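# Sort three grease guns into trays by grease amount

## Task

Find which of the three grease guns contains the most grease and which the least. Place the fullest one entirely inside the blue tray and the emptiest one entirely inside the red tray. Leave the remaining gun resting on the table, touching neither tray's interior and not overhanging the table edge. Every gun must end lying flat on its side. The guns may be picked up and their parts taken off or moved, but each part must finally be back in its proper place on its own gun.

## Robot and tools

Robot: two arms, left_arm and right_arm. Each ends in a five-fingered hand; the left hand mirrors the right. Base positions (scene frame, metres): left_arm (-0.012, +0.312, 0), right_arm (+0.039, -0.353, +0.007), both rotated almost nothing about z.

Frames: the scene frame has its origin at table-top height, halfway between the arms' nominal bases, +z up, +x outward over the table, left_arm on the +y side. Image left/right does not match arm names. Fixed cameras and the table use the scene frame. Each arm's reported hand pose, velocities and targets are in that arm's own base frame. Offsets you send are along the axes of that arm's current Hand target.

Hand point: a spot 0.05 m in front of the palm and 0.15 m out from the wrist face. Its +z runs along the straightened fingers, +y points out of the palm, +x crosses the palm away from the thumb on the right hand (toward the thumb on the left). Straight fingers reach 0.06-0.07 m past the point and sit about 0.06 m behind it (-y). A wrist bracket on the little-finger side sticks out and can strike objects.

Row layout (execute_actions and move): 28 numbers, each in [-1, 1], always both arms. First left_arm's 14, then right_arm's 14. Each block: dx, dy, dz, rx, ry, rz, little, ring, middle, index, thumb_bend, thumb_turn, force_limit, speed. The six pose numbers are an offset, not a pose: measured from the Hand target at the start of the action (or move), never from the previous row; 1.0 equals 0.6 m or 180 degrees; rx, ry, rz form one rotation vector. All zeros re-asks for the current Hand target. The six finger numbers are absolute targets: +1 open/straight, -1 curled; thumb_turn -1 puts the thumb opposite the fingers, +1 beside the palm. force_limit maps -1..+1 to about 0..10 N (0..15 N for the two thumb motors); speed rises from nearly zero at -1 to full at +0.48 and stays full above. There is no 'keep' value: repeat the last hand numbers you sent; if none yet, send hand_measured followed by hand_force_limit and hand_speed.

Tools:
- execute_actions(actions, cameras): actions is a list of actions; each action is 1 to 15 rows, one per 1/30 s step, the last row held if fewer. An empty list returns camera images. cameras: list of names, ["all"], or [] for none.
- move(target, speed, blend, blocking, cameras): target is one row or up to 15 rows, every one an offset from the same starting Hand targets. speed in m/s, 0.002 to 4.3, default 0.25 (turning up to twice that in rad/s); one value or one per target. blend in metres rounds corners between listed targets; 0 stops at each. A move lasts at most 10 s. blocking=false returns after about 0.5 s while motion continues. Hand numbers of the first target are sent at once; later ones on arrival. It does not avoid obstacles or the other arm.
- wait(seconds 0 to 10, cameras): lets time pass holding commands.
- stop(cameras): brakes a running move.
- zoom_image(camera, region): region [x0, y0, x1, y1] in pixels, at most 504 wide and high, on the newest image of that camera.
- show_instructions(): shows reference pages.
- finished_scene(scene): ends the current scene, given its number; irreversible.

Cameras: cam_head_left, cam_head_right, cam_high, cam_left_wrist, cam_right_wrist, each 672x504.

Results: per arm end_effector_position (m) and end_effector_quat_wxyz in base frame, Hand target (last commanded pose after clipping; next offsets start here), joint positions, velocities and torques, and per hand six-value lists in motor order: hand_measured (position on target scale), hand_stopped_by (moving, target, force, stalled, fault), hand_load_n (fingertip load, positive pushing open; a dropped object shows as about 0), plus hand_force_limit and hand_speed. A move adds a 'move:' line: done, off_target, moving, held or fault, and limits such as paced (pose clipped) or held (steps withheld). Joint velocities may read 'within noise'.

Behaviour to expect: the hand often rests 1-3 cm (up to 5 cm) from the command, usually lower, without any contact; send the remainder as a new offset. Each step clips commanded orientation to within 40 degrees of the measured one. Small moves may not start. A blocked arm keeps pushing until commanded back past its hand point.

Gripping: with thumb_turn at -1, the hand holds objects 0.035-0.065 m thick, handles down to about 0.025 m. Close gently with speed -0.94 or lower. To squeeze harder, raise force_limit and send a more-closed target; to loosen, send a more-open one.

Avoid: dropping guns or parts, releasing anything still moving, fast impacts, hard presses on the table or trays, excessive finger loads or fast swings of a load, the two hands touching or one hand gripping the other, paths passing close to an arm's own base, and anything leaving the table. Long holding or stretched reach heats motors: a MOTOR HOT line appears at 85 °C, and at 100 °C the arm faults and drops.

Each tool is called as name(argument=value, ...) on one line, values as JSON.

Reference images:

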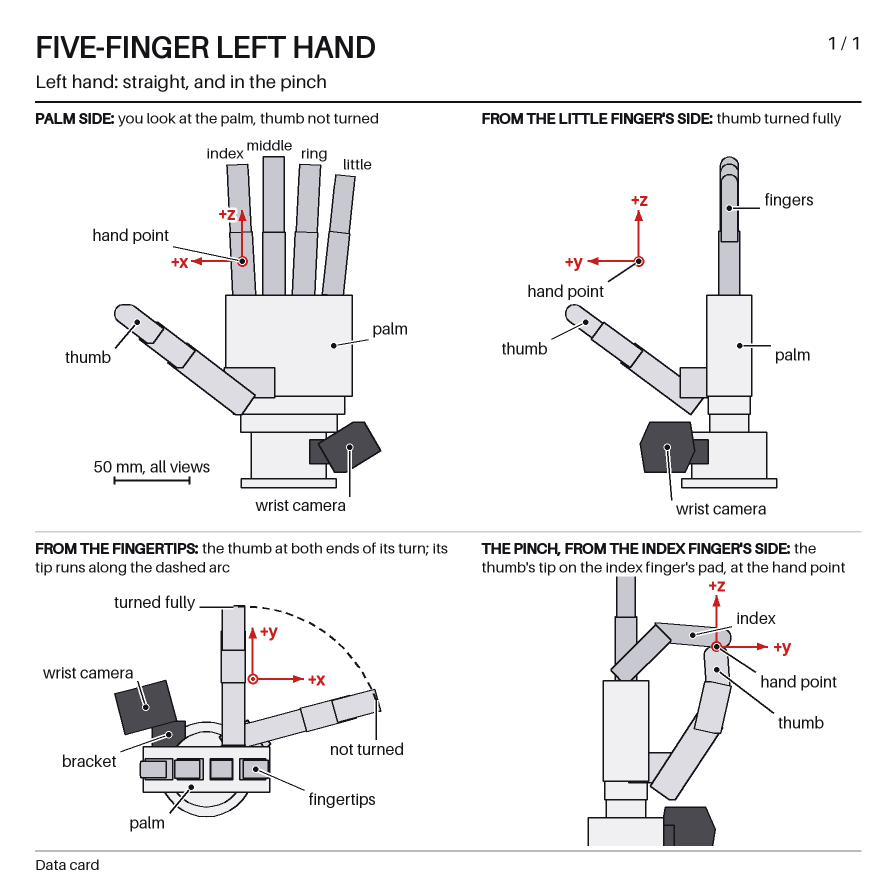

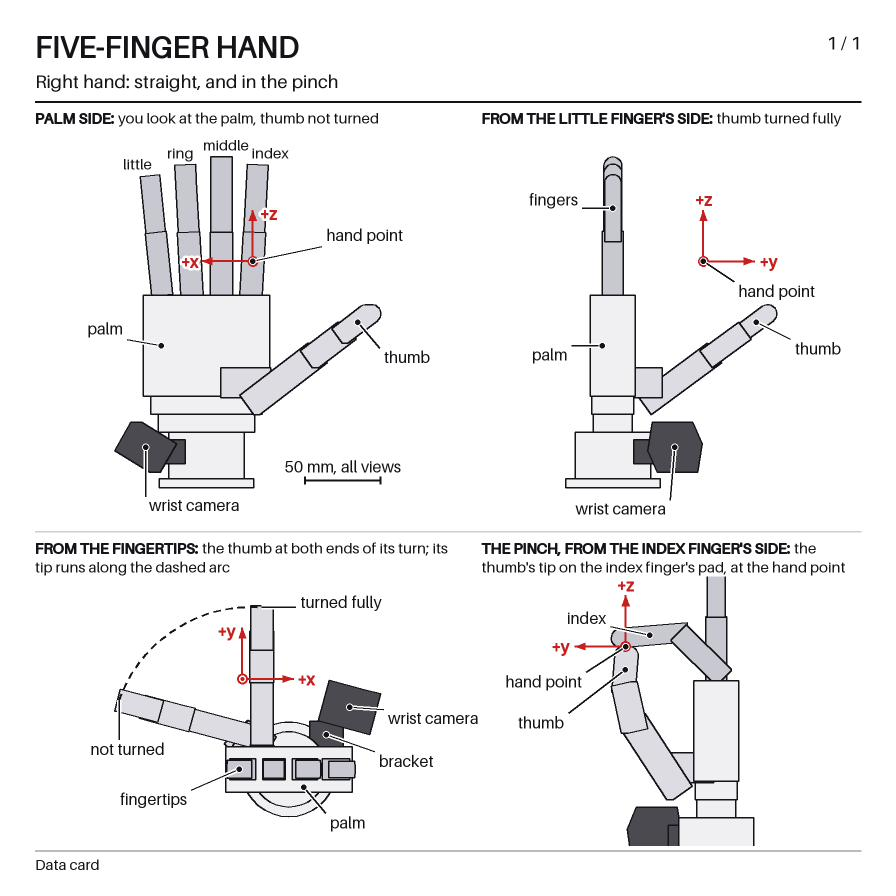

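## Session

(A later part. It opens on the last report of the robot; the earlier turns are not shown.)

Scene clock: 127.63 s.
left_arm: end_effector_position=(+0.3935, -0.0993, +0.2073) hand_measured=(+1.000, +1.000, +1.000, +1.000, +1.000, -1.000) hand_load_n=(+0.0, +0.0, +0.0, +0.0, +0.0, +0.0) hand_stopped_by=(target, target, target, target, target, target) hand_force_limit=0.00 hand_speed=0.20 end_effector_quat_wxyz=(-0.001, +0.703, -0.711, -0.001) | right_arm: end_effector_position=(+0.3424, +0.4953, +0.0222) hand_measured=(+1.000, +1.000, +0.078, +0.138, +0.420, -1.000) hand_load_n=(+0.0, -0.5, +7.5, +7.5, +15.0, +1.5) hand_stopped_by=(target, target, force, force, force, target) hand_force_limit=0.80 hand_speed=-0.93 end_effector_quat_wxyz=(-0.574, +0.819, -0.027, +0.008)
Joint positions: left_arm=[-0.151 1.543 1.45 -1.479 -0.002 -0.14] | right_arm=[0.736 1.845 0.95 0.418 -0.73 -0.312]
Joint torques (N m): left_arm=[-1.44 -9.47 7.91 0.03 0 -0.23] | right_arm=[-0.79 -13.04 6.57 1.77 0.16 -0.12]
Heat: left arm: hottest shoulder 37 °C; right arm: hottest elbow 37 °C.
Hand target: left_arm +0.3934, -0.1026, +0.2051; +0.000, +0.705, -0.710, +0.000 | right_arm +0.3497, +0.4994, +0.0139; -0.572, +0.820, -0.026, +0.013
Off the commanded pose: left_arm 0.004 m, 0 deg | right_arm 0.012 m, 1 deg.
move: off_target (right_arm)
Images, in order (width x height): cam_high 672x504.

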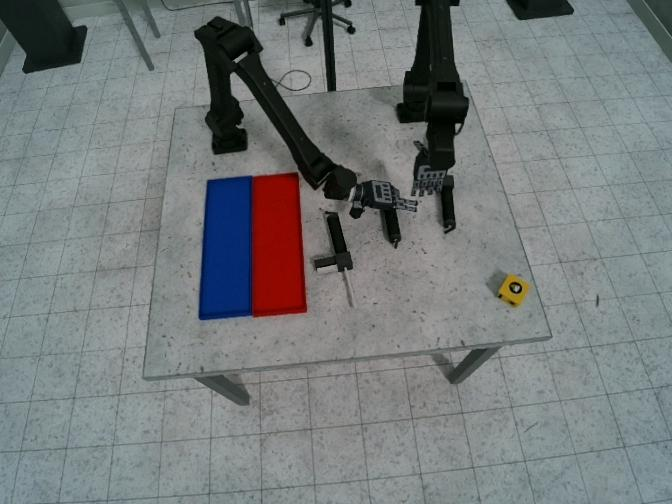

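move(target=[-0.23, -0.0712, 0.125, 0, 0, 0.026, 1, 1, 1, 1, 1, -1, 0, 0.2, 0, 0, 0, 0, 0, 0, 1, 1, -0.5, -0.5, -0.4, -1, 0.8, -0.93], speed=0.2, cameras=["cam_high"])

zoom_image(camera="cam_high", region=[420, 180, 480, 240])

Scene clock: 130.03 s.
left_arm: end_effector_position=(+0.4304, +0.0337, +0.1292) hand_measured=(+1.000, +1.000, +1.000, +1.000, +1.000, -1.000) hand_load_n=(+0.0, +0.0, +0.0, +0.0, +0.0, +0.0) hand_stopped_by=(target, target, target, target, target, target) hand_force_limit=0.00 hand_speed=0.20 end_effector_quat_wxyz=(+0.006, +0.678, -0.735, -0.006) | right_arm: end_effector_position=(+0.3424, +0.4953, +0.0222) hand_measured=(+1.000, +1.000, +0.078, +0.138, +0.420, -1.000) hand_load_n=(+0.0, +0.0, +7.5, +7.5, +15.0, +1.5) hand_stopped_by=(target, target, force, force, force, target) hand_force_limit=0.80 hand_speed=-0.93 end_effector_quat_wxyz=(-0.574, +0.819, -0.027, +0.008)
Joint positions: left_arm=[0.12 1.687 1.415 -1.316 -0.003 0.2] | right_arm=[0.736 1.845 0.95 0.418 -0.73 -0.312]
Joint torques (N m): left_arm=[-0.62 -11.05 9.2 0.14 0.05 -0.04] | right_arm=[-0.73 -13.04 6.6 1.77 0.16 -0.12]
Heat: left arm: hottest shoulder 37 °C; right arm: hottest elbow 37 °C.
Hand target: left_arm +0.4370, +0.0351, +0.1301; +0.000, +0.675, -0.738, +0.000 | right_arm +0.3497, +0.4994, +0.0139; -0.572, +0.820, -0.026, +0.013
Off the commanded pose: left_arm 0.007 m, 1 deg | right_arm 0.012 m, 1 deg.
move: off_target (right_arm)
Images, in order (width x height): cam_high 672x504.

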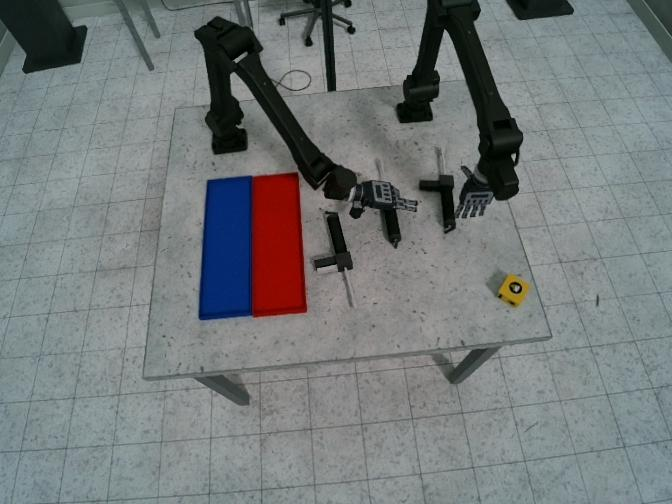

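Scaled by 8.400.

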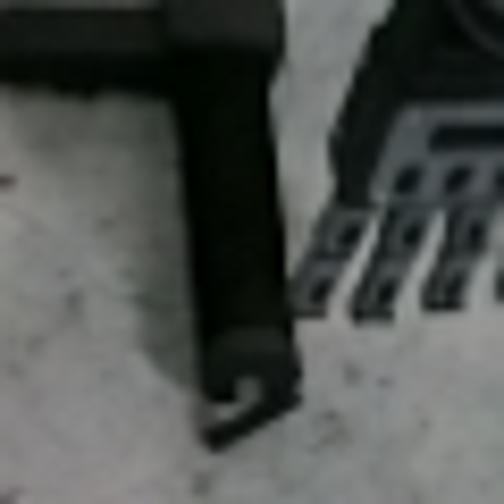

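move(target=[0, -0.01, 0.04, 0, 0, 0, 1, 1, 1, 1, 1, -1, 0, 0.2, 0, 0, 0, 0, 0, 0, 1, 1, -0.5, -0.5, -0.4, -1, 0.8, -0.93], speed=0.08, cameras=["cam_high"])

zoom_image(camera="cam_high", region=[420, 180, 480, 240])

Scene clock: 131.17 s.
left_arm: end_effector_position=(+0.4422, +0.0351, +0.1112) hand_measured=(+1.000, +1.000, +1.000, +1.000, +1.000, -1.000) hand_load_n=(+0.0, +0.0, +0.0, +0.0, +0.0, +0.0) hand_stopped_by=(target, target, target, target, target, target) hand_force_limit=0.00 hand_speed=0.20 end_effector_quat_wxyz=(-0.001, +0.678, -0.735, -0.001) | right_arm: end_effector_position=(+0.3424, +0.4953, +0.0222) hand_measured=(+1.000, +1.000, +0.078, +0.138, +0.420, -1.000) hand_load_n=(+0.0, +0.0, +7.5, +7.5, +15.0, +1.5) hand_stopped_by=(target, target, force, force, force, target) hand_force_limit=0.80 hand_speed=-0.93 end_effector_quat_wxyz=(-0.574, +0.819, -0.027, +0.008)
Joint positions: left_arm=[0.12 1.716 1.408 -1.261 -0.003 0.201] | right_arm=[0.736 1.845 0.95 0.418 -0.73 -0.312]
Joint torques (N m): left_arm=[-0.91 -10.58 7.69 0.21 0.08 -0.02] | right_arm=[-0.79 -12.98 6.57 1.76 0.15 -0.12]
Heat: left arm: hottest shoulder 37 °C; right arm: hottest elbow 37 °C.
Hand target: left_arm +0.4431, +0.0346, +0.1062; +0.000, +0.675, -0.738, +0.000 | right_arm +0.3497, +0.4994, +0.0139; -0.572, +0.820, -0.026, +0.013
Off the commanded pose: left_arm 0.005 m, 1 deg | right_arm 0.012 m, 1 deg.
move: off_target (right_arm)
Images, in order (width x height): cam_high 672x504.

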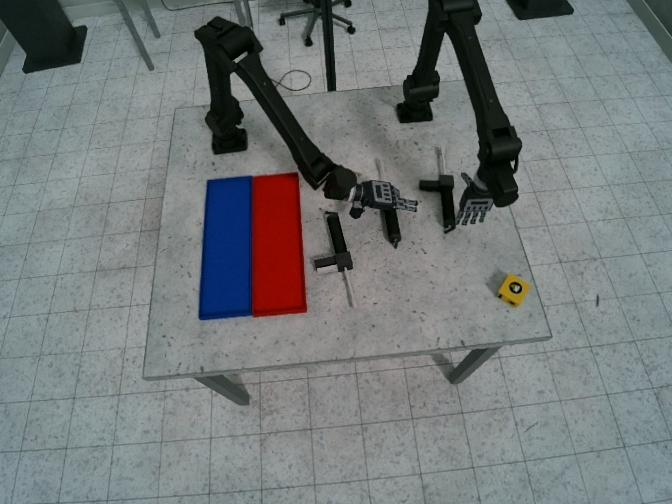

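Scaled by 8.400.

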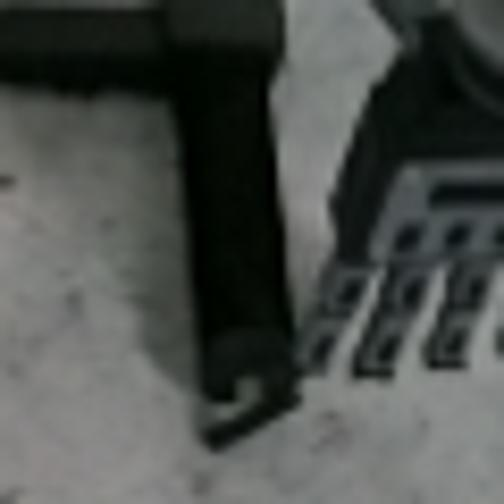

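move(target=[[0.013, -0.001, 0, 0, 0, 0, 1, 1, 1, 1, 1, -1, 0, 0.2, 0, 0, 0, 0, 0, 0, 1, 1, -0.5, -0.5, -0.4, -1, 0.8, -0.93],[0.013, -0.001, 0.028, 0, 0, 0, 1, 1, 1, 1, 1, -1, 0, 0.2, 0, 0, 0, 0, 0, 0, 1, 1, -0.5, -0.5, -0.4, -1, 0.8, -0.93]], speed=0.05, cameras=["cam_high"])

zoom_image(camera="cam_high", region=[420, 180, 480, 240])

Scene clock: 133.03 s.
left_arm: end_effector_position=(+0.4421, +0.0309, +0.0981) hand_measured=(+1.000, +1.000, +1.000, +1.000, +1.000, -1.000) hand_load_n=(+0.0, +0.0, -0.5, -0.5, +0.0, +0.0) hand_stopped_by=(target, target, target, target, target, target) hand_force_limit=0.00 hand_speed=0.20 end_effector_quat_wxyz=(+0.004, -0.675, +0.738, -0.001) | right_arm: end_effector_position=(+0.3424, +0.4953, +0.0222) hand_measured=(+1.000, +1.000, +0.078, +0.138, +0.420, -1.000) hand_load_n=(+0.0, +0.0, +7.5, +7.5, +15.0, +1.5) hand_stopped_by=(target, target, force, force, force, target) hand_force_limit=0.80 hand_speed=-0.93 end_effector_quat_wxyz=(-0.574, +0.819, -0.027, +0.008)
Joint positions: left_arm=[0.111 1.722 1.381 -1.222 -0.003 0.201] | right_arm=[0.736 1.845 0.95 0.418 -0.73 -0.312]
Joint torques (N m): left_arm=[-1.44 -10.64 7.32 0.25 0.06 -0.18] | right_arm=[-0.79 -13.04 6.57 1.77 0.16 -0.12]
Heat: left arm: hottest shoulder 37 °C; right arm: hottest elbow 37 °C.
Hand target: left_arm +0.4429, +0.0267, +0.0894; +0.000, -0.675, +0.738, +0.000 | right_arm +0.3497, +0.4994, +0.0139; -0.572, +0.820, -0.026, +0.013
Off the commanded pose: left_arm 0.010 m, 0 deg | right_arm 0.012 m, 1 deg.
move: off_target (right_arm)
Images, in order (width x height): cam_high 672x504.

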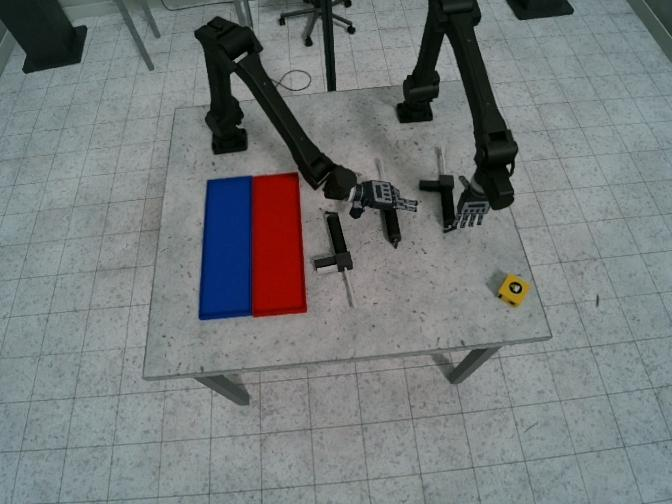

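Scaled by 8.400.

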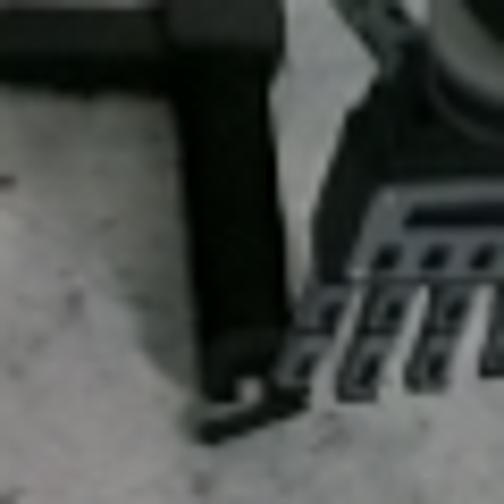

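zoom_image(camera="cam_high", region=[440, 215, 470, 240])

execute_actions(actions=[], cameras=["cam_left_wrist"])

Scaled by 16.800.

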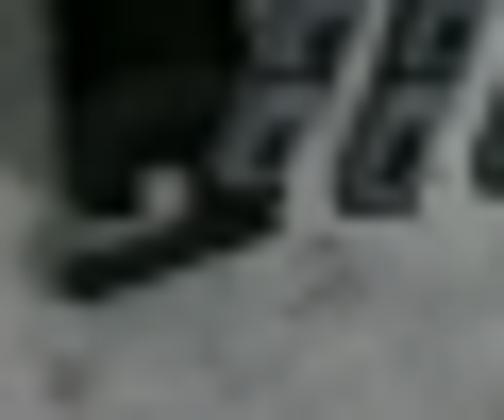

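Scene clock: 133.17 s.
left_arm: end_effector_position=(+0.4421, +0.0309, +0.0980) hand_measured=(+1.000, +1.000, +1.000, +1.000, +1.000, -1.000) hand_load_n=(+0.0, +0.0, +0.0, -0.5, +0.0, +0.0) hand_stopped_by=(target, target, target, target, target, target) hand_force_limit=0.00 hand_speed=0.20 end_effector_quat_wxyz=(+0.004, -0.675, +0.738, -0.001) | right_arm: end_effector_position=(+0.3424, +0.4953, +0.0222) hand_measured=(+1.000, +1.000, +0.078, +0.138, +0.420, -1.000) hand_load_n=(+0.0, +0.0, +7.5, +7.5, +15.0, +1.5) hand_stopped_by=(target, target, force, force, force, target) hand_force_limit=0.80 hand_speed=-0.93 end_effector_quat_wxyz=(-0.574, +0.819, -0.027, +0.008)
Joint positions: left_arm=[0.111 1.722 1.381 -1.222 -0.003 0.201] | right_arm=[0.736 1.845 0.95 0.418 -0.73 -0.312]
Joint velocities: within noise
Joint torques (N m): left_arm=[-0.97 -10.17 7.32 0.28 0.06 -0.16] | right_arm=[-0.79 -13.04 6.58 1.77 0.15 -0.12]
Motor temperatures (°C): left_arm=[29 37 37 28 28 30] | right_arm=[31 34 37 29 28 31]
Heat: left arm: hottest shoulder 37 °C; right arm: hottest elbow 37 °C.
Hand target: left_arm +0.4428, +0.0267, +0.0893; +0.000, -0.675, +0.738, +0.000 | right_arm +0.3497, +0.4994, +0.0139; -0.572, +0.820, -0.026, +0.013
Off the commanded pose: left_arm 0.010 m, 0 deg | right_arm 0.012 m, 1 deg.
Images, in order (width x height): cam_left_wrist 672x504.

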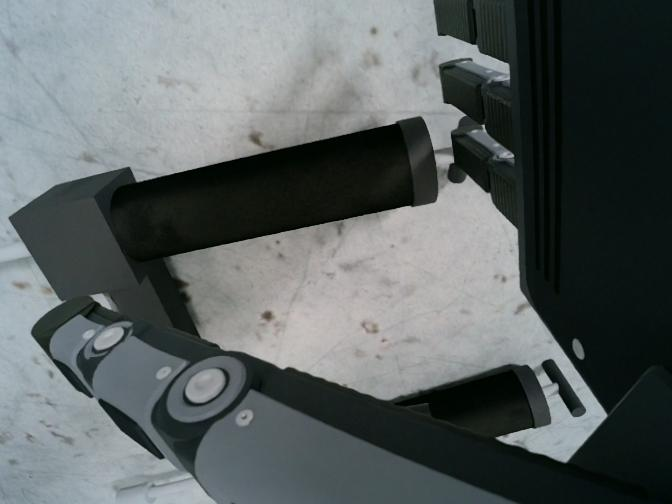

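zoom_image(camera="cam_left_wrist", region=[390, 90, 530, 210])

Scaled by 3.600.

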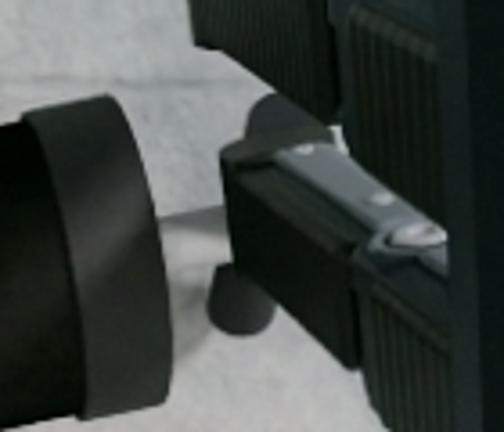

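move(target=[[0, 0, -0.015, 0, 0, 0, 1, 1, 1, 1, 1, -1, 0, 0.2, 0, 0, 0, 0, 0, 0, 1, 1, -0.5, -0.5, -0.4, -1, 0.8, -0.93],[0.006, 0.006, -0.015, 0, 0, 0, 1, 1, 1, 1, 1, -1, 0, 0.2, 0, 0, 0, 0, 0, 0, 1, 1, -0.5, -0.5, -0.4, -1, 0.8, -0.93],[0.006, 0.006, 0.018, 0, 0, 0, 1, 1, 1, 1, 1, -1, 0, 0.2, 0, 0, 0, 0, 0, 0, 1, 1, -0.5, -0.5, -0.4, -1, 0.8, -0.93]], speed=0.05, cameras=["cam_high", "cam_left_wrist"])

zoom_image(camera="cam_high", region=[420, 180, 480, 240])

zoom_image(camera="cam_left_wrist", region=[390, 90, 530, 210])

Scene clock: 135.63 s.
left_arm: end_effector_position=(+0.4362, +0.0277, +0.0863) hand_measured=(+1.000, +1.000, +1.000, +1.000, +1.000, -1.000) hand_load_n=(-0.5, +0.0, +0.0, -1.0, +0.0, +0.0) hand_stopped_by=(target, target, target, target, target, target) hand_force_limit=0.00 hand_speed=0.20 end_effector_quat_wxyz=(+0.001, -0.674, +0.739, +0.001) | right_arm: end_effector_position=(+0.3424, +0.4953, +0.0222) hand_measured=(+1.000, +1.000, +0.078, +0.138, +0.420, -1.000) hand_load_n=(+0.0, +0.0, +7.5, +7.5, +14.5, +1.5) hand_stopped_by=(target, target, force, force, force, target) hand_force_limit=0.80 hand_speed=-0.93 end_effector_quat_wxyz=(-0.574, +0.819, -0.027, +0.008)
Joint positions: left_arm=[0.106 1.723 1.348 -1.196 -0.002 0.197] | right_arm=[0.736 1.845 0.95 0.418 -0.73 -0.312]
Joint torques (N m): left_arm=[-1.61 -10.4 7.43 0.47 0.05 -0.19] | right_arm=[-0.73 -13.04 6.58 1.77 0.16 -0.12]
Heat: left arm: hottest shoulder 37 °C; right arm: hottest elbow 37 °C.
Hand target: left_arm +0.4391, +0.0236, +0.0786; +0.000, -0.675, +0.738, +0.000 | right_arm +0.3497, +0.4994, +0.0139; -0.572, +0.820, -0.026, +0.013
Off the commanded pose: left_arm 0.009 m, 0 deg | right_arm 0.012 m, 1 deg.
move: off_target (right_arm)
Images, in order (width x height): cam_high 672x504, cam_left_wrist 672x504.

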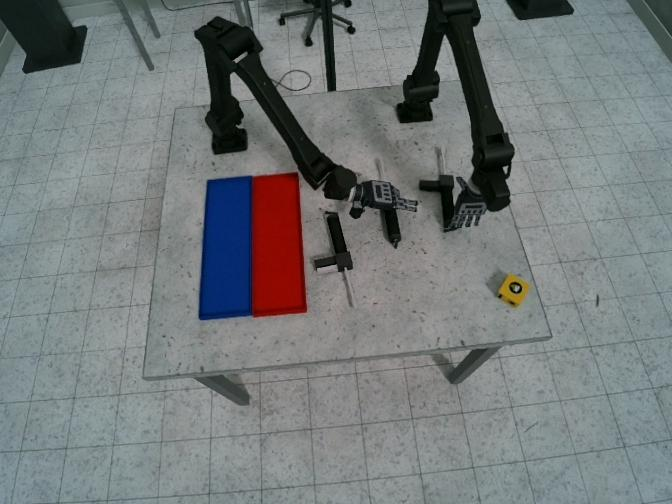

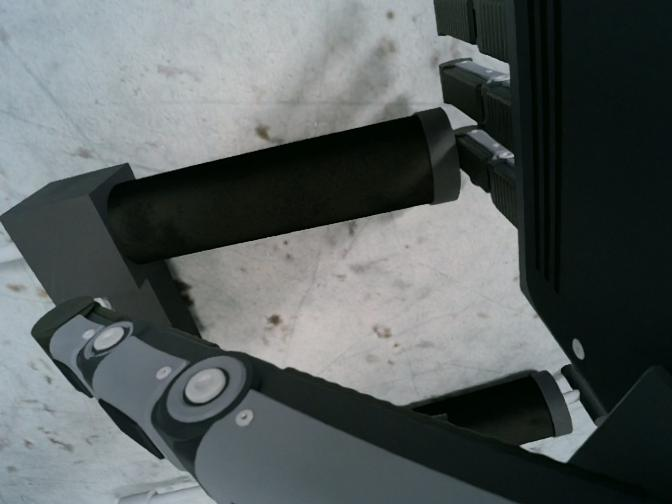

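Scaled by 8.400.

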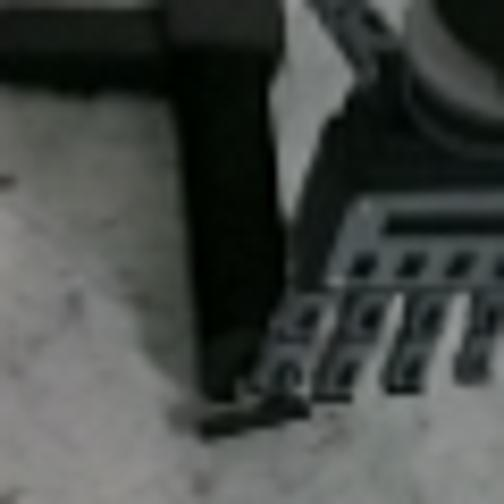

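Scaled by 3.600.

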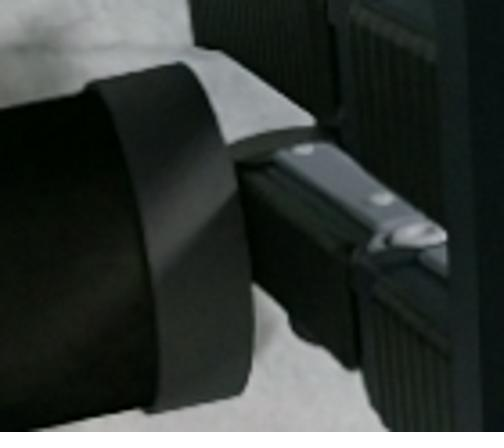

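move(target=[0.0, -0.05, 0, 0, 0, 0, 1, 1, 1, 1, 1, -1, 0, 0.2, 0, 0, 0, 0, 0, 0, 1, 1, -0.5, -0.5, -0.4, -1, 0.8, -0.93], speed=0.04, cameras=["cam_high"])

zoom_image(camera="cam_high", region=[420, 180, 480, 240])

Scene clock: 136.97 s.
left_arm: end_effector_position=(+0.4540, +0.0256, +0.0856) hand_measured=(+1.000, +1.000, +1.000, +1.000, +1.000, -1.000) hand_load_n=(+0.0, -0.5, +0.0, -3.0, +0.0, +0.0) hand_stopped_by=(target, target, target, target, target, target) hand_force_limit=0.00 hand_speed=0.20 end_effector_quat_wxyz=(-0.001, -0.673, +0.739, +0.001) | right_arm: end_effector_position=(+0.3424, +0.4953, +0.0222) hand_measured=(+1.000, +1.000, +0.078, +0.138, +0.420, -1.000) hand_load_n=(+0.0, +0.0, +8.0, +7.5, +15.0, +1.5) hand_stopped_by=(target, target, force, force, force, target) hand_force_limit=0.80 hand_speed=-0.93 end_effector_quat_wxyz=(-0.574, +0.819, -0.027, +0.008)
Joint positions: left_arm=[0.098 1.768 1.407 -1.212 -0.001 0.192] | right_arm=[0.736 1.845 0.95 0.418 -0.73 -0.312]
Joint torques (N m): left_arm=[-1.61 -8.7 11 0.03 0 -0.28] | right_arm=[-0.79 -12.98 6.57 1.77 0.16 -0.12]
Heat: left arm: hottest shoulder 37 °C; right arm: hottest elbow 37 °C.
Hand target: left_arm +0.4689, +0.0209, +0.0786; +0.000, -0.675, +0.738, +0.000 | right_arm +0.3497, +0.4994, +0.0139; -0.572, +0.820, -0.026, +0.013
Off the commanded pose: left_arm 0.017 m, 0 deg | right_arm 0.012 m, 1 deg.
move: off_target (left_arm, right_arm)
Images, in order (width x height): cam_high 672x504.

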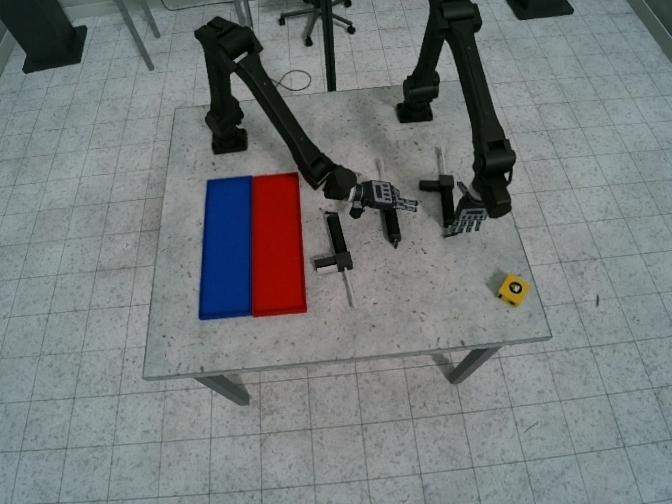

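Scaled by 8.400.

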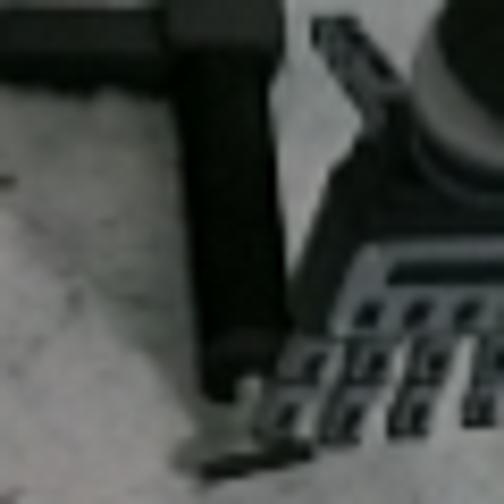

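move(target=[0.0, -0.04, 0, 0, 0, 0, 1, 1, 1, 1, 1, -1, 0, 0.2, 0, 0, 0, 0, 0, 0, 1, 1, -0.5, -0.5, -0.4, -1, 0.8, -0.93], speed=0.05, cameras=["cam_high"])

zoom_image(camera="cam_high", region=[420, 190, 480, 250])

Scene clock: 138.07 s.
left_arm: end_effector_position=(+0.4774, +0.0227, +0.0860) hand_measured=(+1.000, +1.000, +1.000, +1.000, +1.000, -1.000) hand_load_n=(+0.0, +0.0, +0.0, -3.0, +0.0, +0.0) hand_stopped_by=(target, target, target, target, target, target) hand_force_limit=0.00 hand_speed=0.20 end_effector_quat_wxyz=(-0.002, -0.673, +0.740, +0.001) | right_arm: end_effector_position=(+0.3424, +0.4953, +0.0222) hand_measured=(+1.000, +1.000, +0.078, +0.138, +0.420, -1.000) hand_load_n=(+0.0, +0.0, +7.5, +7.5, +14.5, +1.5) hand_stopped_by=(target, target, force, force, force, target) hand_force_limit=0.80 hand_speed=-0.93 end_effector_quat_wxyz=(-0.574, +0.819, -0.027, +0.008)
Joint positions: left_arm=[0.089 1.826 1.489 -1.239 0 0.184] | right_arm=[0.736 1.845 0.95 0.418 -0.73 -0.312]
Joint torques (N m): left_arm=[-1.61 -10.05 11.34 0.12 -0.06 -0.26] | right_arm=[-0.79 -13.04 6.58 1.77 0.15 -0.12]
Heat: left arm: hottest shoulder 37 °C; right arm: hottest elbow 37 °C.
Hand target: left_arm +0.4928, +0.0187, +0.0786; +0.000, -0.675, +0.738, +0.000 | right_arm +0.3497, +0.4994, +0.0139; -0.572, +0.820, -0.026, +0.013
Off the commanded pose: left_arm 0.018 m, 0 deg | right_arm 0.012 m, 1 deg.
move: off_target (left_arm, right_arm)
Images, in order (width x height): cam_high 672x504.

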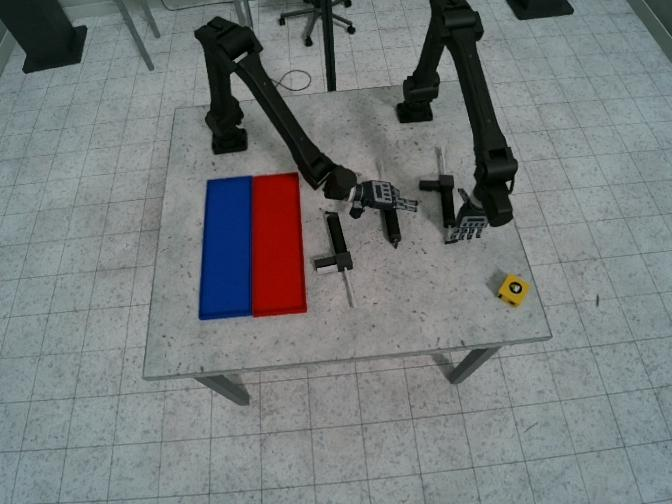

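Scaled by 8.400.

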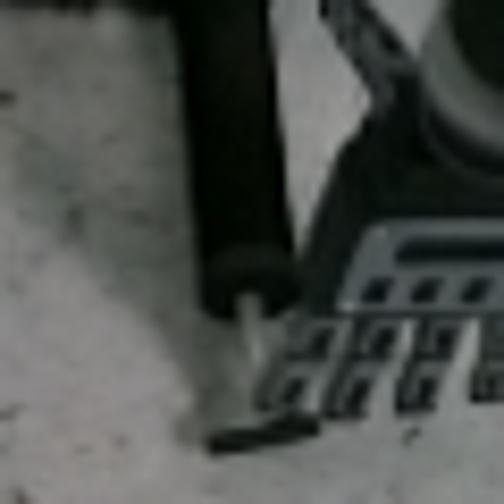

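move(target=[0.0, -0.04, 0, 0, 0, 0, 1, 1, 1, 1, 1, -1, 0, 0.2, 0, 0, 0, 0, 0, 0, 1, 1, -0.5, -0.5, -0.4, -1, 0.8, -0.93], speed=0.05, cameras=["cam_high"])

zoom_image(camera="cam_high", region=[420, 200, 480, 260])

Scene clock: 139.27 s.
left_arm: end_effector_position=(+0.4961, +0.0208, +0.0869) hand_measured=(+1.000, +1.000, +1.000, +1.000, +1.000, -1.000) hand_load_n=(+0.0, +0.0, +0.0, -5.0, +0.0, +0.0) hand_stopped_by=(target, target, target, target, target, target) hand_force_limit=0.00 hand_speed=0.20 end_effector_quat_wxyz=(-0.008, -0.671, +0.741, +0.005) | right_arm: end_effector_position=(+0.3424, +0.4953, +0.0222) hand_measured=(+1.000, +1.000, +0.078, +0.138, +0.420, -1.000) hand_load_n=(+0.0, +0.0, +7.5, +7.5, +15.0, +1.0) hand_stopped_by=(target, target, force, force, force, target) hand_force_limit=0.80 hand_speed=-0.93 end_effector_quat_wxyz=(-0.574, +0.819, -0.027, +0.008)
Joint positions: left_arm=[0.082 1.882 1.572 -1.28 0.001 0.181] | right_arm=[0.736 1.845 0.95 0.418 -0.73 -0.312]
Joint torques (N m): left_arm=[-1.61 -10.34 11.89 0.36 -0.08 -0.28] | right_arm=[-0.79 -13.04 6.58 1.77 0.16 -0.12]
Heat: left arm: hottest shoulder 37 °C; right arm: hottest elbow 37 °C.
Hand target: left_arm +0.5167, +0.0166, +0.0786; +0.000, -0.675, +0.738, +0.000 | right_arm +0.3497, +0.4994, +0.0139; -0.572, +0.820, -0.026, +0.013
Off the commanded pose: left_arm 0.023 m, 1 deg | right_arm 0.012 m, 1 deg.
move: off_target (left_arm, right_arm)
Images, in order (width x height): cam_high 672x504.

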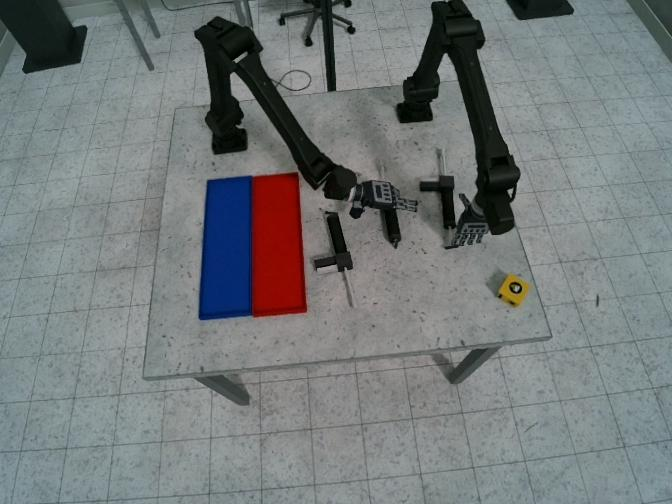

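Scaled by 8.400.

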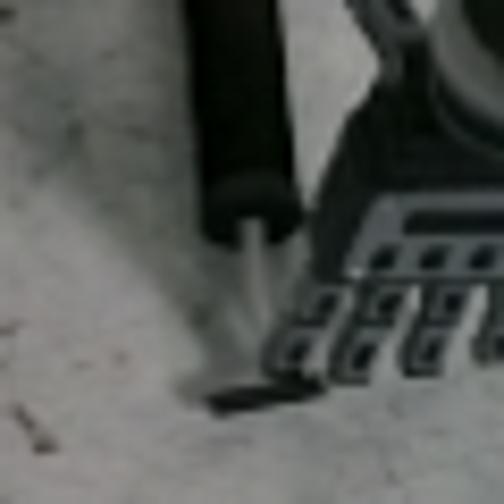

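move(target=[0.0, -0.03, 0, 0, 0, 0, 1, 1, 1, 1, 1, -1, 0, 0.2, 0, 0, 0, 0, 0, 0, 1, 1, -0.5, -0.5, -0.4, -1, 0.8, -0.93], speed=0.05, cameras=["cam_high"])

zoom_image(camera="cam_high", region=[420, 200, 480, 260])

Scene clock: 140.37 s.
left_arm: end_effector_position=(+0.5145, +0.0195, +0.0870) hand_measured=(+1.000, +1.000, +1.000, +1.000, +1.000, -1.000) hand_load_n=(+0.0, +0.0, +0.0, -5.0, +0.0, +0.0) hand_stopped_by=(target, target, target, target, target, target) hand_force_limit=0.00 hand_speed=0.20 end_effector_quat_wxyz=(-0.008, -0.671, +0.741, +0.005) | right_arm: end_effector_position=(+0.3424, +0.4953, +0.0222) hand_measured=(+1.000, +1.000, +0.078, +0.138, +0.420, -1.000) hand_load_n=(+0.0, +0.0, +7.5, +7.0, +15.0, +1.5) hand_stopped_by=(target, target, force, force, force, target) hand_force_limit=0.80 hand_speed=-0.93 end_effector_quat_wxyz=(-0.574, +0.819, -0.027, +0.008)
Joint positions: left_arm=[0.077 1.928 1.642 -1.304 0.001 0.177] | right_arm=[0.736 1.845 0.95 0.418 -0.73 -0.312]
Joint torques (N m): left_arm=[-1.61 -10.99 11.9 0.39 -0.08 -0.28] | right_arm=[-0.73 -12.92 6.57 1.77 0.16 -0.12]
Heat: left arm: hottest shoulder 37 °C; right arm: hottest elbow 37 °C.
Hand target: left_arm +0.5346, +0.0150, +0.0784; +0.000, -0.675, +0.738, +0.000 | right_arm +0.3497, +0.4994, +0.0139; -0.572, +0.820, -0.026, +0.013
Off the commanded pose: left_arm 0.022 m, 1 deg | right_arm 0.012 m, 1 deg.
move: off_target (left_arm, right_arm)
Images, in order (width x height): cam_high 672x504.

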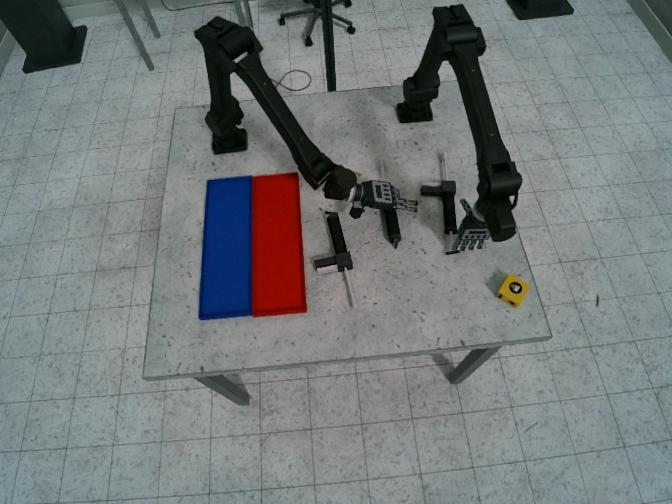

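Scaled by 8.400.

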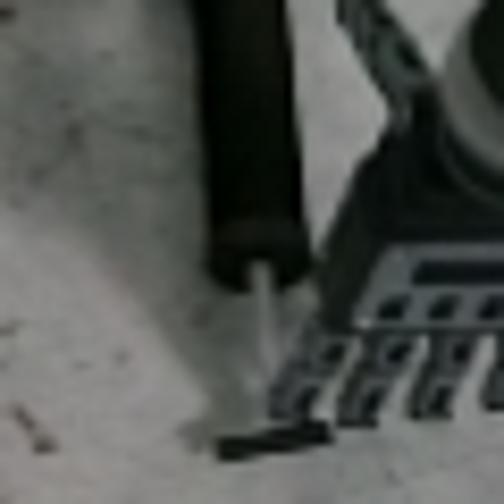

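move(target=[[0.0, 0.03, 0, 0, 0, 0, 1, 1, 1, 1, 1, -1, 0, 0.2, 0, 0, 0, 0, 0, 0, 1, 1, -0.5, -0.5, -0.4, -1, 0.8, -0.93],[0.0, 0.03, -0.085, 0, 0, 0, 1, 1, 1, 1, 1, -1, 0, 0.2, 0, 0, 0, 0, 0, 0, 1, 1, -0.5, -0.5, -0.4, -1, 0.8, -0.93],[0.01, -0.04, -0.085, 0, 0, 0, 1, 1, 1, 1, 1, -1, 0, 0.2, 0, 0, 0, 0, 0, 0, 1, 1, -0.5, -0.5, -0.4, -1, 0.8, -0.93],[0.01, -0.04, -0.015, 0, 0, 0, 1, 1, 1, 1, 1, -1, 0, 0.2, 0, 0, 0, 0, 0, 0, 1, 1, -0.5, -0.5, -0.4, -1, 0.8, -0.93]], speed=0.1, cameras=["cam_high"])

zoom_image(camera="cam_high", region=[420, 210, 480, 270])

Scene clock: 144.73 s.
left_arm: end_effector_position=(+0.5565, +0.0098, +0.0929) hand_measured=(+1.000, +1.000, +1.000, +1.000, +1.000, -1.000) hand_load_n=(-0.5, +0.0, +0.0, +0.0, +0.0, -0.5) hand_stopped_by=(target, target, target, target, target, target) hand_force_limit=0.00 hand_speed=0.20 end_effector_quat_wxyz=(+0.000, -0.673, +0.739, +0.000) | right_arm: end_effector_position=(+0.3424, +0.4953, +0.0222) hand_measured=(+1.000, +1.000, +0.078, +0.138, +0.420, -1.000) hand_load_n=(-0.5, +0.0, +7.5, +7.5, +14.5, +1.5) hand_stopped_by=(target, target, force, force, force, target) hand_force_limit=0.80 hand_speed=-0.93 end_effector_quat_wxyz=(-0.574, +0.819, -0.027, +0.008)
Joint positions: left_arm=[0.057 2.019 1.804 -1.356 0.001 0.151] | right_arm=[0.736 1.845 0.95 0.418 -0.73 -0.312]
Joint torques (N m): left_arm=[-1.38 -14.39 7.83 0.2 -0.12 -0.19] | right_arm=[-0.73 -12.98 6.57 1.77 0.15 -0.12]
Heat: left arm: hottest shoulder 37 °C; right arm: hottest elbow 37 °C.
Hand target: left_arm +0.5581, +0.0068, +0.0876; +0.000, -0.675, +0.738, +0.000 | right_arm +0.3497, +0.4994, +0.0139; -0.572, +0.820, -0.026, +0.013
Off the commanded pose: left_arm 0.006 m, 0 deg | right_arm 0.012 m, 1 deg.
move: off_target (right_arm)
Images, in order (width x height): cam_high 672x504.

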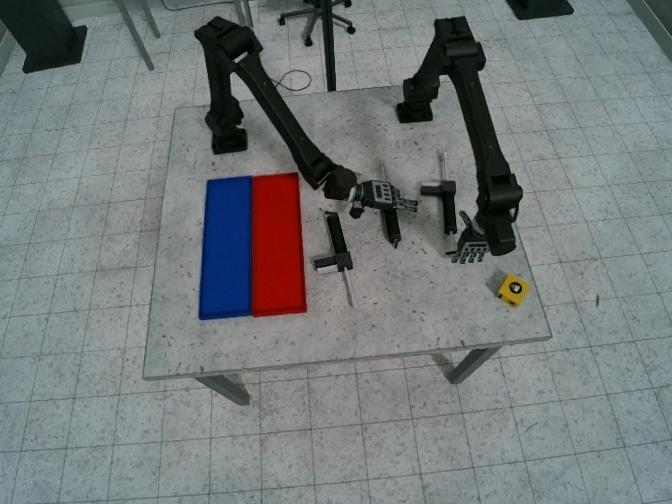

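Scaled by 8.400.

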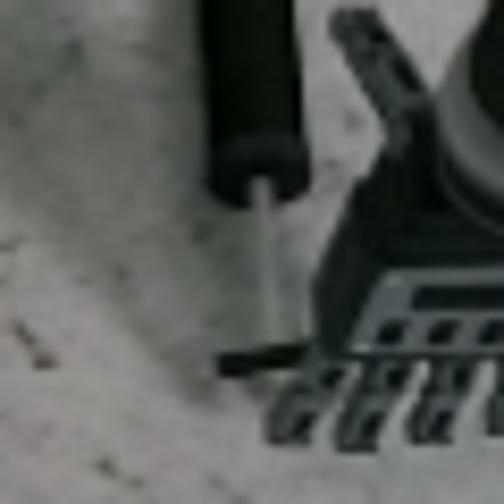

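move(target=[[0.01, 0.0, 0.013, 0, 0, 0, 1, 1, 1, 1, 1, -1, 0, 0.2, 0, 0, 0, 0, 0, 0, 1, 1, -0.5, -0.5, -0.4, -1, 0.8, -0.93],[0.01, 0.12, 0.013, 0, 0, 0, 1, 1, 1, 1, 1, -1, 0, 0.2, 0, 0, 0, 0, 0, 0, 1, 1, -0.5, -0.5, -0.4, -1, 0.8, -0.93]], speed=0.07, cameras=["cam_high"])

zoom_image(camera="cam_high", region=[420, 190, 480, 250])

Scene clock: 147.23 s.
left_arm: end_effector_position=(+0.4900, +0.0024, +0.0763) hand_measured=(+1.000, +1.000, +1.000, +1.000, +1.000, -1.000) hand_load_n=(+0.0, +0.0, +0.0, +0.0, +0.0, +0.0) hand_stopped_by=(target, target, target, target, target, target) hand_force_limit=0.00 hand_speed=0.20 end_effector_quat_wxyz=(-0.001, -0.674, +0.738, +0.000) | right_arm: end_effector_position=(+0.3424, +0.4953, +0.0222) hand_measured=(+1.000, +1.000, +0.078, +0.138, +0.420, -1.000) hand_load_n=(+0.0, +0.0, +7.5, +7.5, +15.0, +1.5) hand_stopped_by=(target, target, force, force, force, target) hand_force_limit=0.80 hand_speed=-0.93 end_effector_quat_wxyz=(-0.574, +0.819, -0.027, +0.008)
Joint positions: left_arm=[0.051 1.86 1.513 -1.227 0.001 0.142] | right_arm=[0.736 1.845 0.95 0.418 -0.73 -0.312]
Joint torques (N m): left_arm=[-0.03 -13.63 6.93 -0.14 -0.09 -0.01] | right_arm=[-0.79 -12.98 6.58 1.76 0.15 -0.12]
Heat: left arm: hottest shoulder 37 °C; right arm: hottest elbow 37 °C.
Hand target: left_arm +0.4858, +0.0073, +0.0799; +0.000, -0.675, +0.738, +0.000 | right_arm +0.3497, +0.4994, +0.0139; -0.572, +0.820, -0.026, +0.013
Off the commanded pose: left_arm 0.007 m, 0 deg | right_arm 0.012 m, 1 deg.
move: off_target (right_arm)
Images, in order (width x height): cam_high 672x504.

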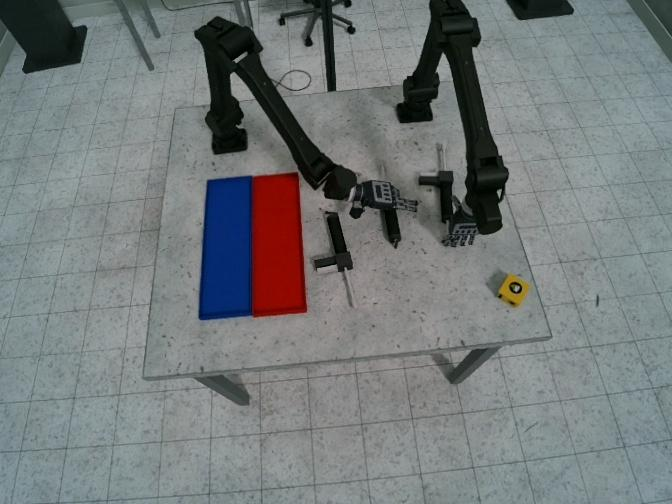

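Scaled by 8.400.

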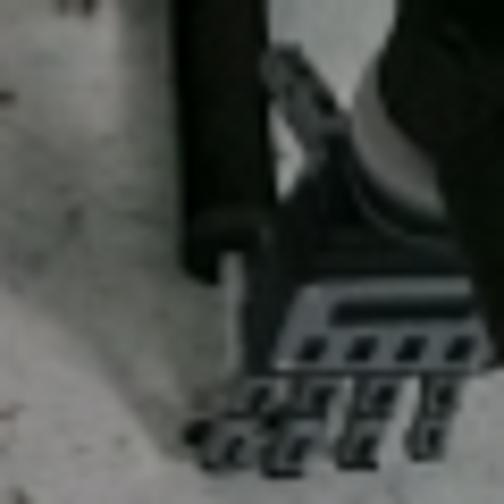

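move(target=[[0.0, -0.05, 0, 0, 0, 0, 1, 1, 1, 1, 1, -1, 0, 0.2, 0, 0, 0, 0, 0, 0, 0.3, 0.3, 0.3, 0.3, 0.5, -1, 0.8, -0.5],[0.0, -0.05, -0.15, 0, 0, 0, 1, 1, 1, 1, 1, -1, 0, 0.2, 0, -0.235, -0.0855, 0, 0, 0, 1, 1, 0.3, 0.3, 0.5, -1, 0, -0.5],[-0.1, -0.25, -0.15, 0, 0, 0, 1, 1, 1, 1, 1, -1, 0, 0.2, 0, -0.235, -0.0855, 0, 0, 0, 1, 1, 0.3, 0.3, 0.5, -1, 0, -0.5]], speed=0.15, cameras=["cam_high"])

zoom_image(camera="cam_high", region=[360, 140, 480, 260])

Scene clock: 153.00 s.
left_arm: end_effector_position=(+0.6312, +0.0491, +0.1592) hand_measured=(+1.000, +1.000, +1.000, +1.000, +1.000, -1.000) hand_load_n=(+0.0, +0.0, +0.0, +0.0, +0.0, +0.0) hand_stopped_by=(target, target, target, target, target, target) hand_force_limit=0.00 hand_speed=0.20 end_effector_quat_wxyz=(-0.007, +0.678, -0.735, +0.006) | right_arm: end_effector_position=(+0.3410, +0.4908, +0.1483) hand_measured=(+1.000, +1.000, +0.300, +0.300, +0.500, -1.000) hand_load_n=(+0.0, +0.0, +0.0, +0.0, +0.0, +0.0) hand_stopped_by=(target, target, target, target, target, target) hand_force_limit=0.00 hand_speed=-0.50 end_effector_quat_wxyz=(-0.564, +0.825, -0.034, +0.006)
Joint positions: left_arm=[0.108 2.256 2.381 -1.679 0.001 0.19] | right_arm=[0.735 1.599 1.056 0.04 -0.719 -0.317]
Joint torques (N m): left_arm=[-0.67 -16.5 13.04 -0.51 -0.04 0.01] | right_arm=[-0.73 -13.45 9.8 0.98 -0.32 -0.07]
Heat: left arm: hottest shoulder 37 °C; right arm: hottest elbow 37 °C.
Hand target: left_arm +0.6405, +0.0538, +0.1697; +0.000, +0.675, -0.738, +0.000 | right_arm +0.3510, +0.5000, +0.1639; -0.571, +0.820, -0.026, +0.013
Off the commanded pose: left_arm 0.015 m, 1 deg | right_arm 0.021 m, 2 deg.
joint sent to its limit (left arm) — joint 4 (wrist pitch), lower limit. The joint targets are off in orientation, not in position.
move: off_target (left_arm, right_arm); target 2's new numbers were sent with right_arm's hand 0.021 m and 2 deg from that target
Images, in order (width x height): cam_high 672x504.

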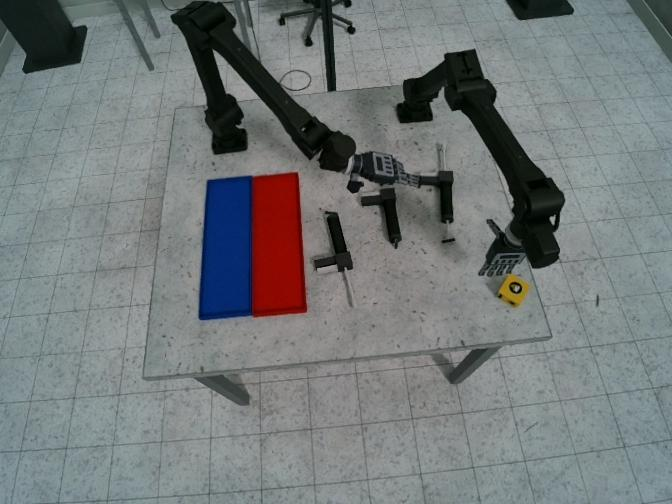

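Scaled by 4.200.

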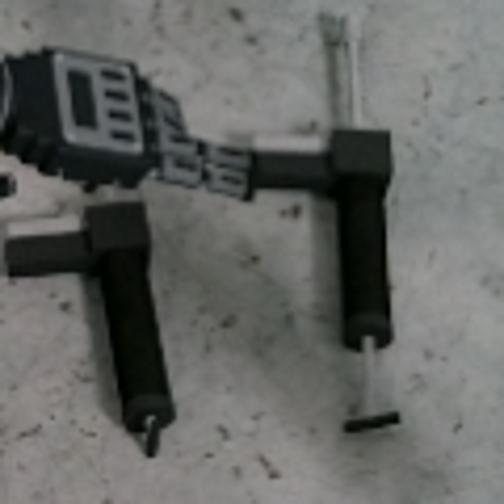

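zoom_image(camera="cam_high", region=[415, 155, 475, 215])

zoom_image(camera="cam_high", region=[415, 190, 475, 250])

Scaled by 8.400.

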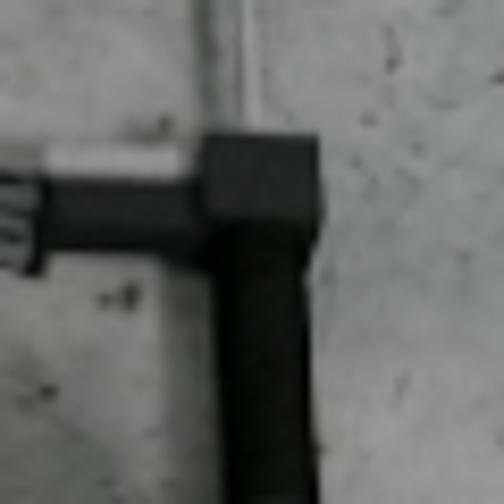

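Scaled by 8.400.

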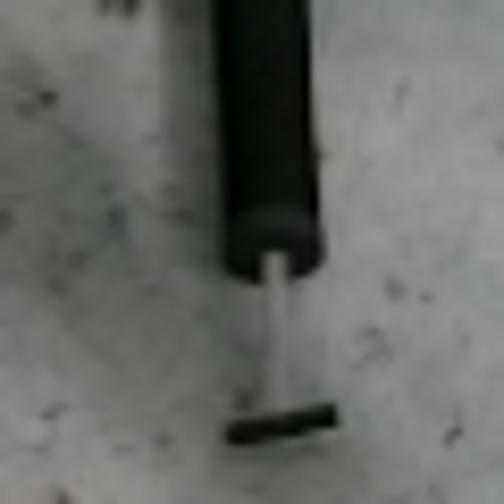

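move(target=[0, 0, 0, 0, 0, 0, 1, 1, 1, 1, 1, -1, 0, 0.2, -0.083, -0.0828, 0.2933, 0.0003, 0.0375, 0.0138, 1, 1, 0.3, 0.3, 0.5, -1, 0, -0.5], speed=0.2, cameras=["cam_high", "cam_right_wrist"])

Scene clock: 155.93 s.
left_arm: end_effector_position=(+0.6312, +0.0491, +0.1592) hand_measured=(+1.000, +1.000, +1.000, +1.000, +1.000, -1.000) hand_load_n=(+0.0, +0.0, +0.0, +0.0, +0.0, +0.0) hand_stopped_by=(target, target, target, target, target, target) hand_force_limit=0.00 hand_speed=0.20 end_effector_quat_wxyz=(-0.007, +0.678, -0.735, +0.006) | right_arm: end_effector_position=(+0.3016, +0.6702, +0.1421) hand_measured=(+1.000, +1.000, +0.300, +0.300, +0.500, -1.000) hand_load_n=(+0.0, +0.0, +0.0, -0.5, +0.0, +0.0) hand_stopped_by=(target, target, target, target, target, target) hand_force_limit=0.00 hand_speed=-0.50 end_effector_quat_wxyz=(-0.561, +0.823, -0.075, +0.046)
Joint positions: left_arm=[0.108 2.256 2.381 -1.679 0.001 0.19] | right_arm=[1.031 1.839 1.349 0.091 -0.341 -0.131]
Joint torques (N m): left_arm=[-0.62 -16.5 13.05 -0.54 -0.05 0] | right_arm=[-0.91 -16.15 10.51 1.81 0.1 0.07]
Heat: left arm: hottest elbow 38 °C; right arm: hottest elbow 38 °C.
Hand target: left_arm +0.6405, +0.0538, +0.1696; +0.000, +0.675, -0.738, +0.000 | right_arm +0.3117, +0.6849, +0.1499; -0.570, +0.817, -0.077, +0.049
Off the commanded pose: left_arm 0.015 m, 1 deg | right_arm 0.019 m, 1 deg.
joint sent to its limit (left arm) — joint 4 (wrist pitch), lower limit. The joint targets are off in orientation, not in position.
move: off_target (left_arm, right_arm)
Images, in order (width x height): cam_high 672x504, cam_right_wrist 672x504.

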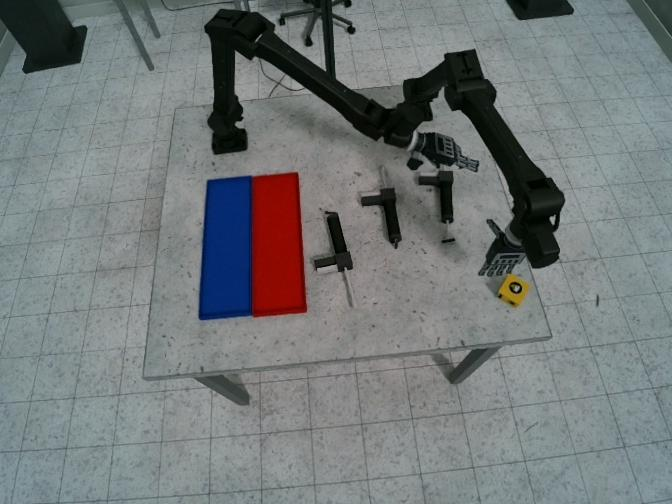

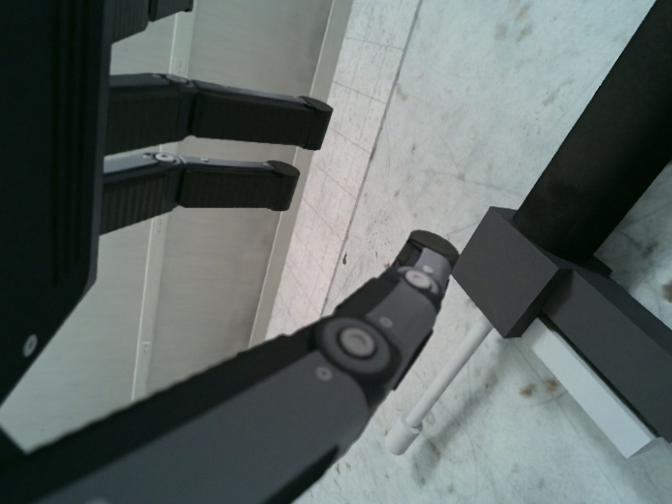

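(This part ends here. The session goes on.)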